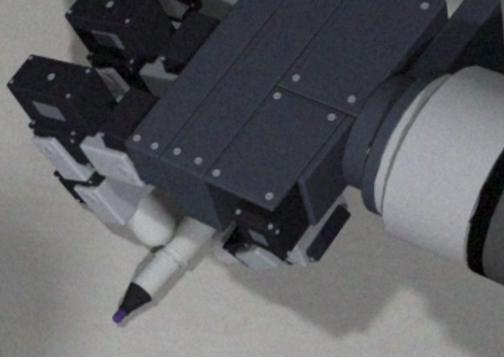

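move(target=[[0,0,0,0,0,0, 0,-0.754,-0.576,-0.696,0,-0.754,-0.576,-0.696,0,-0.754,-0.576,-0.696,-0.714,-0.678,-0.226,-0.168,0.4,-0.6, -0.1008,-0.0513,-0.2173,0,0,0, 0,-0.46,0.927,-0.696,0,-0.45,0.927,-0.696,0,-0.8356,0.927,-0.696,0.671,-0.677,0.42,-0.1,0.73,-0.94],[0,0,0,0,0,0, 0,-0.754,-0.576,-0.696,0,-0.754,-0.576,-0.696,0,-0.754,-0.576,-0.696,-0.714,-0.678,-0.226,-0.168,0.4,-0.6, -0.6198,-0.1062,-0.1303,0.1036,0.0717,-0.5036, 0,-0.46,0.927,-0.696,0,-0.45,0.927,-0.696,0,-0.8356,0.927,-0.696,0.671,-0.677,0.42,-0.1,0.73,-0.94]], speed=[0.15,0.3], blend=[0.03,0], cameras=["cam_above","cam_right_wrist"])

Scene clock: 267.33 s.
left_arm: end_effector_position=(+0.4148, +0.2179, +0.4268) hand_goal=(+0.000, -0.754, -0.576, -0.696, +0.000, -0.754, -0.576, -0.696, +0.000, -0.754, -0.576, -0.696, -0.714, -0.678, -0.226, -0.168) hand_measured=(+0.002, -0.762, -0.576, -0.696, +0.002, -0.760, -0.576, -0.696, +0.002, -0.762, -0.576, -0.696, -0.720, -0.678, -0.224, -0.168) hand_current_ma=(+1, -13, +0, +0, +2, -13, +0, +0, +1, -14, +0, +0, -12, +1, +3, +0) hand_state=(goal, goal, goal, goal, goal, goal, goal, goal, goal, goal, goal, goal, goal, goal, goal, goal) hand_current_limit=0.40 hand_speed=-0.60 end_effector_quat_wxyz=(+0.304, +0.566, +0.586, +0.495) | right_arm: end_effector_position=(+0.4473, +0.4503, +0.1206) hand_goal=(+0.000, -0.460, +0.926, -0.696, +0.000, -0.450, +0.926, -0.696, +0.000, -0.836, +0.926, -0.696, +0.670, -0.678, +0.420, -0.100) hand_measured=(+0.000, -0.554, +0.908, -0.704, +0.000, -0.526, +0.906, -0.706, +0.000, -0.834, +0.928, -0.694, +0.660, -0.684, +0.270, -0.200) hand_current_ma=(+0, -280, -22, -8, +0, -206, -26, -10, +0, +1, +0, +1, -11, -6, -476, -441) hand_state=(goal, blocked, goal, goal, goal, blocked, goal, goal, goal, goal, goal, goal, goal, goal, blocked, blocked) hand_current_limit=0.73 hand_speed=-0.94 end_effector_quat_wxyz=(-0.305, +0.687, +0.395, +0.528)
Joint positions: left_arm=[4.456 -1.244 -2.064 -3.591 -0.6 -2.396] | right_arm=[0.52 -1.265 2.028 -0.467 1.064 -1.716]
Joint torques (N m): left_arm=[-11.74 12.57 13.29 -0.4 1.62 -0.6] | right_arm=[8.66 -19.3 -7.76 -3.28 1.64 -2.31]
Wrist force (N): left_arm=[0.5 -0.5 -0.7] | right_arm=[-0.7 0.6 -0.3]
Wrist torque (N m): left_arm=[0.12 -0.11 0.31] | right_arm=[0.11 0.12 0.17]
Wrist force, peak (N): left_arm=[0.2 -0.7 -1.2] | right_arm=[2.4 1.6 -0.1]
Hand target: left_arm +0.4148, +0.2179, +0.4268; +0.304, +0.566, +0.586, +0.495 | right_arm +0.4472, +0.4504, +0.1206; -0.305, +0.687, +0.395, +0.528
Off the commanded pose: left_arm 0.000 m, 0 deg | right_arm 0.000 m, 0 deg.
move: done
camera_calibration:
cam_right_wrist: T_world_to_cam=[[0.382385, -0.46569, -0.798069, 0.172519], [-0.900672, -0.380719, -0.209388, 0.556645], [-0.20633, 0.798865, -0.565015, -0.0750091], [0, 0, 0, 1]] pos_world=[0.419909, 0.352188, 0.211856]
Images, in order (width x height): cam_above 896x504, cam_right_wrist 896x504.

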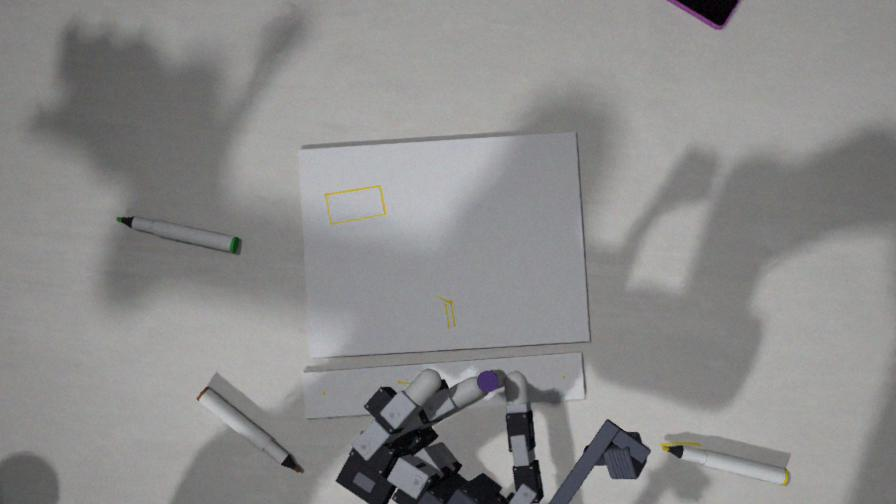

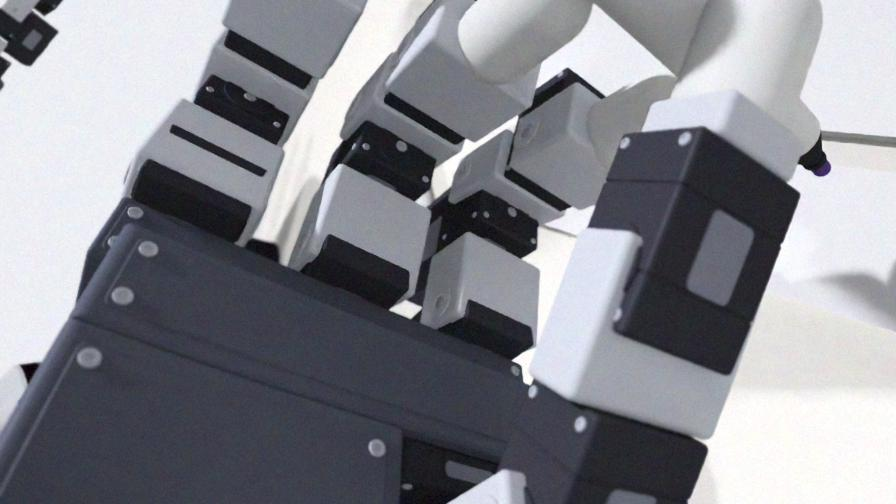

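move(target=[0,0,0,0,0,0, 0,-0.754,-0.576,-0.696,0,-0.754,-0.576,-0.696,0,-0.754,-0.576,-0.696,-0.714,-0.678,-0.226,-0.168,0.4,-0.6, -0.0557,0,0.01492,0,0,0, 0,-0.46,0.927,-0.696,0,-0.45,0.927,-0.696,0,-0.8356,0.927,-0.696,0.671,-0.677,0.42,-0.1,0.73,-0.94], speed=0.1, cameras=[])

move(target=[0,0,0,0,0,0, 0,-0.754,-0.576,-0.696,0,-0.754,-0.576,-0.696,0,-0.754,-0.576,-0.696,-0.714,-0.678,-0.226,-0.168,0.4,-0.6, -0.02254,0,0.00604,0,0,0, 0,-0.46,0.927,-0.696,0,-0.45,0.927,-0.696,0,-0.8356,0.927,-0.696,0.671,-0.677,0.42,-0.1,0.73,-0.94], speed=0.01, stop_force=3, cameras=[])

Scene clock: 268.90 s.
left_arm: end_effector_position=(+0.4148, +0.2179, +0.4268) hand_goal=(+0.000, -0.754, -0.576, -0.696, +0.000, -0.754, -0.576, -0.696, +0.000, -0.754, -0.576, -0.696, -0.714, -0.678, -0.226, -0.168) hand_measured=(+0.002, -0.762, -0.576, -0.696, +0.002, -0.760, -0.576, -0.696, +0.002, -0.762, -0.576, -0.696, -0.720, -0.678, -0.224, -0.168) hand_current_ma=(+1, -13, +0, +0, +2, -13, +0, +0, +1, -14, +0, +0, -12, +1, +3, +0) hand_state=(goal, goal, goal, goal, goal, goal, goal, goal, goal, goal, goal, goal, goal, goal, goal, goal) hand_current_limit=0.40 hand_speed=-0.60 end_effector_quat_wxyz=(+0.304, +0.566, +0.586, +0.495) | right_arm: end_effector_position=(+0.4472, +0.4505, +0.0861) hand_goal=(+0.000, -0.460, +0.926, -0.696, +0.000, -0.450, +0.926, -0.696, +0.000, -0.836, +0.926, -0.696, +0.670, -0.678, +0.420, -0.100) hand_measured=(+0.000, -0.554, +0.908, -0.704, +0.000, -0.526, +0.906, -0.706, +0.000, -0.834, +0.928, -0.694, +0.660, -0.684, +0.270, -0.200) hand_current_ma=(+0, -280, -22, -8, +0, -206, -26, -10, +0, +1, +0, +1, -11, -6, -476, -441) hand_state=(goal, blocked, goal, goal, goal, blocked, goal, goal, goal, goal, goal, goal, goal, goal, blocked, blocked) hand_current_limit=0.73 hand_speed=-0.94 end_effector_quat_wxyz=(-0.305, +0.687, +0.395, +0.528)
Joint positions: left_arm=[4.456 -1.244 -2.064 -3.591 -0.6 -2.396] | right_arm=[0.521 -1.199 2.055 -0.56 1.064 -1.716]
Joint torques (N m): left_arm=[-11.99 12.18 14.62 -0.46 1.61 -0.42] | right_arm=[7.75 -21.31 -5.36 -3.41 1.6 2.08]
Wrist force (N): left_arm=[0.3 -0.6 -1.0] | right_arm=[-0.4 0.3 -0.3]
Wrist torque (N m): left_arm=[0.12 -0.11 0.30] | right_arm=[0.06 0.09 0.17]
Wrist force, peak (N): left_arm=[0.5 -0.6 -1.2] | right_arm=[-0.9 0.7 -0.2]
Hand target: left_arm +0.4148, +0.2179, +0.4268; +0.304, +0.566, +0.586, +0.495 | right_arm +0.4473, +0.4506, +0.0860; -0.305, +0.687, +0.395, +0.528
Off the commanded pose: left_arm 0.000 m, 0 deg | right_arm 0.000 m, 0 deg.
move: done
No camera images: "cameras" was empty.

Scene clock: 271.17 s.
left_arm: end_effector_position=(+0.4148, +0.2179, +0.4268) hand_goal=(+0.000, -0.754, -0.576, -0.696, +0.000, -0.754, -0.576, -0.696, +0.000, -0.754, -0.576, -0.696, -0.714, -0.678, -0.226, -0.168) hand_measured=(+0.002, -0.762, -0.576, -0.696, +0.002, -0.760, -0.576, -0.696, +0.002, -0.762, -0.576, -0.696, -0.720, -0.678, -0.224, -0.168) hand_current_ma=(+1, -13, +0, +0, +2, -13, +0, +0, +1, -14, +0, +0, -12, +1, +3, +0) hand_state=(goal, goal, goal, goal, goal, goal, goal, goal, goal, goal, goal, goal, goal, goal, goal, goal) hand_current_limit=0.40 hand_speed=-0.60 end_effector_quat_wxyz=(+0.304, +0.566, +0.586, +0.495) | right_arm: end_effector_position=(+0.4473, +0.4506, +0.0764) hand_goal=(+0.000, -0.460, +0.926, -0.696, +0.000, -0.450, +0.926, -0.696, +0.000, -0.836, +0.926, -0.696, +0.670, -0.678, +0.420, -0.100) hand_measured=(+0.000, -0.554, +0.908, -0.704, +0.000, -0.526, +0.906, -0.706, +0.000, -0.834, +0.928, -0.694, +0.660, -0.682, +0.270, -0.200) hand_current_ma=(+0, -280, -22, -8, +0, -206, -26, -10, +0, +1, +0, +1, -10, -3, -476, -441) hand_state=(goal, blocked, goal, goal, goal, blocked, goal, goal, goal, goal, goal, goal, goal, goal, blocked, blocked) hand_current_limit=0.73 hand_speed=-0.94 end_effector_quat_wxyz=(-0.305, +0.687, +0.395, +0.528)
Joint positions: left_arm=[4.456 -1.244 -2.064 -3.591 -0.6 -2.396] | right_arm=[0.521 -1.179 2.061 -0.586 1.064 -1.716]
Joint torques (N m): left_arm=[-12.17 12.46 14.41 -0.49 1.65 -0.33] | right_arm=[5.44 -42.41 -20.22 1.26 1.23 1.81]
Wrist force (N): left_arm=[0.5 -0.5 -0.7] | right_arm=[2.3 0.1 -0.4]
Wrist torque (N m): left_arm=[0.11 -0.11 0.30] | right_arm=[0.05 0.04 0.13]
Wrist force, peak (N): left_arm=[0.7 -0.7 -0.9] | right_arm=[4.2 0.1 -0.5]
Hand target: left_arm +0.4148, +0.2179, +0.4268; +0.304, +0.566, +0.586, +0.495 | right_arm +0.4473, +0.4506, +0.0764; -0.305, +0.687, +0.395, +0.528 (not the last commanded pose)
Off the commanded pose: left_arm 0.000 m, 0 deg | right_arm 0.004 m, 0 deg.
move: contact (right_arm)
No camera images: "cameras" was empty.

move(target=[[0,0,0,0,0,0, 0,-0.754,-0.576,-0.696,0,-0.754,-0.576,-0.696,0,-0.754,-0.576,-0.696,-0.714,-0.678,-0.226,-0.168,0.4,-0.6, 0.000644,0,-0.000173,0,0,0, 0,-0.46,0.927,-0.696,0,-0.45,0.927,-0.696,0,-0.8356,0.927,-0.696,0.671,-0.677,0.42,-0.1,0.73,-0.94],[0,0,0,0,0,0, 0,-0.754,-0.576,-0.696,0,-0.754,-0.576,-0.696,0,-0.754,-0.576,-0.696,-0.714,-0.678,-0.226,-0.168,0.4,-0.6, -0.00502,0.0125,-0.02107,0,0,0, 0,-0.46,0.927,-0.696,0,-0.45,0.927,-0.696,0,-0.8356,0.927,-0.696,0.671,-0.677,0.42,-0.1,0.73,-0.94],[0,0,0,0,0,0, 0,-0.754,-0.576,-0.696,0,-0.754,-0.576,-0.696,0,-0.754,-0.576,-0.696,-0.714,-0.678,-0.226,-0.168,0.4,-0.6, 0.0266,0.0125,-0.02954,0,0,0, 0,-0.46,0.927,-0.696,0,-0.45,0.927,-0.696,0,-0.8356,0.927,-0.696,0.671,-0.677,0.42,-0.1,0.73,-0.94],[0,0,0,0,0,0, 0,-0.754,-0.576,-0.696,0,-0.754,-0.576,-0.696,0,-0.754,-0.576,-0.696,-0.714,-0.678,-0.226,-0.168,0.4,-0.6, 0.08674,0.36129,0.13056,0,0,0, 0,-0.46,0.927,-0.696,0,-0.45,0.927,-0.696,0,-0.8356,0.927,-0.696,0.671,-0.677,0.42,-0.1,0.73,-0.94]], speed=[0.03,0.03,0.1,0.25], blend=[0,0,0.005,0], cameras=["cam_above"])

zoom_image(camera="cam_above", region=[460, 340, 580, 420])

Scene clock: 275.63 s.
left_arm: end_effector_position=(+0.4148, +0.2179, +0.4268) hand_goal=(+0.000, -0.754, -0.576, -0.696, +0.000, -0.754, -0.576, -0.696, +0.000, -0.754, -0.576, -0.696, -0.714, -0.678, -0.226, -0.168) hand_measured=(+0.002, -0.762, -0.576, -0.696, +0.002, -0.760, -0.576, -0.696, +0.002, -0.762, -0.576, -0.696, -0.720, -0.678, -0.224, -0.168) hand_current_ma=(+1, -13, +0, +0, +2, -13, +0, +0, +1, -14, +0, +0, -12, +1, +3, +0) hand_state=(goal, goal, goal, goal, goal, goal, goal, goal, goal, goal, goal, goal, goal, goal, goal, goal) hand_current_limit=0.40 hand_speed=-0.60 end_effector_quat_wxyz=(+0.304, +0.566, +0.586, +0.495) | right_arm: end_effector_position=(+0.6794, +0.4190, +0.1064) hand_goal=(+0.000, -0.460, +0.926, -0.696, +0.000, -0.450, +0.926, -0.696, +0.000, -0.836, +0.926, -0.696, +0.670, -0.678, +0.420, -0.100) hand_measured=(+0.000, -0.554, +0.908, -0.704, +0.000, -0.526, +0.906, -0.706, +0.000, -0.834, +0.928, -0.694, +0.660, -0.682, +0.270, -0.200) hand_current_ma=(+0, -280, -22, -8, +0, -206, -26, -10, +0, +1, +0, +1, -11, -4, -476, -441) hand_state=(goal, blocked, goal, goal, goal, blocked, goal, goal, goal, goal, goal, goal, goal, goal, blocked, blocked) hand_current_limit=0.73 hand_speed=-0.94 end_effector_quat_wxyz=(-0.305, +0.687, +0.395, +0.528)
Joint positions: left_arm=[4.456 -1.244 -2.064 -3.591 -0.6 -2.396] | right_arm=[0.267 -0.91 1.498 -0.233 0.824 -1.816]
Joint torques (N m): left_arm=[-11.8 12.04 13.39 -0.58 1.78 -0.46] | right_arm=[-7.22 -37.59 -24.12 1.09 -2.31 -2.5]
Wrist force (N): left_arm=[0.4 -0.5 -0.9] | right_arm=[-0.6 0.6 -0.3]
Wrist torque (N m): left_arm=[0.13 -0.11 0.30] | right_arm=[0.10 0.09 0.19]
Wrist force, peak (N): left_arm=[0.8 -0.3 -1.1] | right_arm=[2.7 0.2 -0.7]
Hand target: left_arm +0.4148, +0.2179, +0.4268; +0.304, +0.566, +0.586, +0.495 | right_arm +0.6795, +0.4190, +0.1064; -0.305, +0.687, +0.395, +0.528
Off the commanded pose: left_arm 0.000 m, 0 deg | right_arm 0.000 m, 0 deg.
move: done
Images, in order (width x height): cam_above 896x504.

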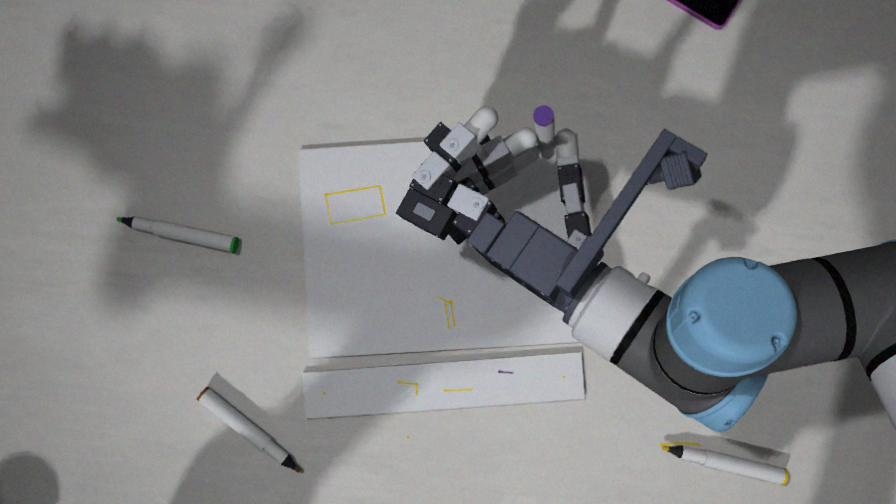

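Scaled by 4.200 from the camera's 896x504 image, which has a finer 1280x720 frame.

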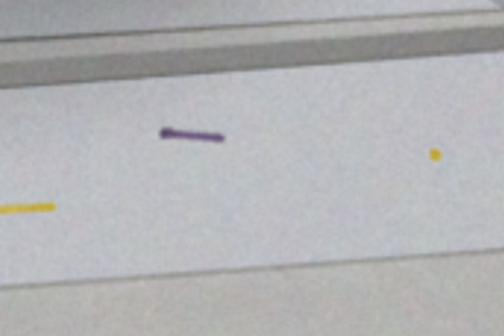

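move(target=[0,0,0,0,0,0, 0,-0.754,-0.576,-0.696,0,-0.754,-0.576,-0.696,0,-0.754,-0.576,-0.696,-0.714,-0.678,-0.226,-0.168,0.4,-0.6, -0.03994,-0.00038,0.00806,0,0,0, 0,-0.46,0.927,-0.696,0,-0.45,0.927,-0.696,0,-0.8356,0.927,-0.696,0.671,-0.677,0.42,-0.1,0.73,-0.94], speed=0.1, cameras=[])

move(target=[0,0,0,0,0,0, 0,-0.754,-0.576,-0.696,0,-0.754,-0.576,-0.696,0,-0.754,-0.576,-0.696,-0.714,-0.678,-0.226,-0.168,0.4,-0.6, -0.0161,0,0.00431,0,0,0, 0,-0.46,0.927,-0.696,0,-0.45,0.927,-0.696,0,-0.8356,0.927,-0.696,0.671,-0.677,0.42,-0.1,0.73,-0.94], speed=0.008, stop_force=3, cameras=[])

Scene clock: 280.00 s.
left_arm: end_effector_position=(+0.4148, +0.2179, +0.4268) hand_goal=(+0.000, -0.754, -0.576, -0.696, +0.000, -0.754, -0.576, -0.696, +0.000, -0.754, -0.576, -0.696, -0.714, -0.678, -0.226, -0.168) hand_measured=(+0.002, -0.762, -0.576, -0.696, +0.002, -0.760, -0.576, -0.696, +0.002, -0.762, -0.576, -0.696, -0.720, -0.678, -0.224, -0.168) hand_current_ma=(+1, -13, +0, +0, +2, -13, +0, +0, +1, -14, +0, +0, -12, +1, +3, +0) hand_state=(goal, goal, goal, goal, goal, goal, goal, goal, goal, goal, goal, goal, goal, goal, goal, goal) hand_current_limit=0.40 hand_speed=-0.60 end_effector_quat_wxyz=(+0.304, +0.566, +0.586, +0.495) | right_arm: end_effector_position=(+0.6786, +0.4179, +0.0822) hand_goal=(+0.000, -0.460, +0.926, -0.696, +0.000, -0.450, +0.926, -0.696, +0.000, -0.836, +0.926, -0.696, +0.670, -0.678, +0.420, -0.100) hand_measured=(+0.000, -0.554, +0.908, -0.704, +0.000, -0.526, +0.906, -0.706, +0.000, -0.834, +0.928, -0.694, +0.660, -0.682, +0.270, -0.200) hand_current_ma=(+0, -280, -22, -8, +0, -206, -26, -10, +0, +1, +0, +1, -11, -4, -476, -441) hand_state=(goal, blocked, goal, goal, goal, blocked, goal, goal, goal, goal, goal, goal, goal, goal, blocked, blocked) hand_current_limit=0.73 hand_speed=-0.94 end_effector_quat_wxyz=(-0.305, +0.687, +0.395, +0.528)
Joint positions: left_arm=[4.456 -1.244 -2.064 -3.591 -0.6 -2.396] | right_arm=[0.266 -0.88 1.518 -0.283 0.822 -1.817]
Joint torques (N m): left_arm=[-11.96 12.54 14.41 -0.41 1.75 -0.43] | right_arm=[-8.48 -36.58 -8.03 -2.83 -2.4 -0.03]
Wrist force (N): left_arm=[0.3 -0.6 -0.8] | right_arm=[-0.5 0.7 -0.5]
Wrist torque (N m): left_arm=[0.11 -0.10 0.29] | right_arm=[0.12 0.09 0.19]
Wrist force, peak (N): left_arm=[0.3 -0.5 -1.3] | right_arm=[-1.0 0.7 -0.3]
Hand target: left_arm +0.4148, +0.2179, +0.4268; +0.304, +0.566, +0.586, +0.495 | right_arm +0.6786, +0.4179, +0.0820; -0.305, +0.687, +0.395, +0.528
Off the commanded pose: left_arm 0.000 m, 0 deg | right_arm 0.000 m, 0 deg.
move: done
No camera images: "cameras" was empty.

Scene clock: 281.97 s.
left_arm: end_effector_position=(+0.4148, +0.2179, +0.4268) hand_goal=(+0.000, -0.754, -0.576, -0.696, +0.000, -0.754, -0.576, -0.696, +0.000, -0.754, -0.576, -0.696, -0.714, -0.678, -0.226, -0.168) hand_measured=(+0.002, -0.762, -0.576, -0.696, +0.002, -0.760, -0.576, -0.696, +0.002, -0.762, -0.576, -0.696, -0.720, -0.678, -0.224, -0.168) hand_current_ma=(+1, -13, +0, +0, +2, -13, +0, +0, +1, -14, +0, +0, -12, +1, +3, +0) hand_state=(goal, goal, goal, goal, goal, goal, goal, goal, goal, goal, goal, goal, goal, goal, goal, goal) hand_current_limit=0.40 hand_speed=-0.60 end_effector_quat_wxyz=(+0.304, +0.566, +0.586, +0.495) | right_arm: end_effector_position=(+0.6786, +0.4179, +0.0771) hand_goal=(+0.000, -0.460, +0.926, -0.696, +0.000, -0.450, +0.926, -0.696, +0.000, -0.836, +0.926, -0.696, +0.670, -0.678, +0.420, -0.100) hand_measured=(+0.000, -0.554, +0.908, -0.704, +0.000, -0.526, +0.906, -0.706, +0.000, -0.834, +0.928, -0.694, +0.660, -0.682, +0.270, -0.200) hand_current_ma=(+0, -280, -22, -8, +0, -206, -26, -10, +0, +1, +0, +1, -11, -3, -476, -441) hand_state=(goal, blocked, goal, goal, goal, blocked, goal, goal, goal, goal, goal, goal, goal, goal, blocked, blocked) hand_current_limit=0.73 hand_speed=-0.94 end_effector_quat_wxyz=(-0.305, +0.686, +0.395, +0.528)
Joint positions: left_arm=[4.456 -1.244 -2.064 -3.591 -0.6 -2.396] | right_arm=[0.266 -0.872 1.521 -0.293 0.822 -1.817]
Joint torques (N m): left_arm=[-12.31 11.47 13.36 -0.52 1.75 -0.56] | right_arm=[-4.27 -55.67 -21.43 1.66 -1.26 1.84]
Wrist force (N): left_arm=[0.4 -0.2 -0.8] | right_arm=[2.5 0.3 -0.7]
Wrist torque (N m): left_arm=[0.15 -0.11 0.29] | right_arm=[0.09 0.08 0.12]
Wrist force, peak (N): left_arm=[0.1 -0.3 -1.3] | right_arm=[4.2 0.0 -0.8]
Hand target: left_arm +0.4148, +0.2179, +0.4268; +0.304, +0.566, +0.586, +0.495 | right_arm +0.6786, +0.4179, +0.0771; -0.305, +0.686, +0.395, +0.528 (not the last commanded pose)
Off the commanded pose: left_arm 0.000 m, 0 deg | right_arm 0.005 m, 0 deg.
move: contact (right_arm)
No camera images: "cameras" was empty.


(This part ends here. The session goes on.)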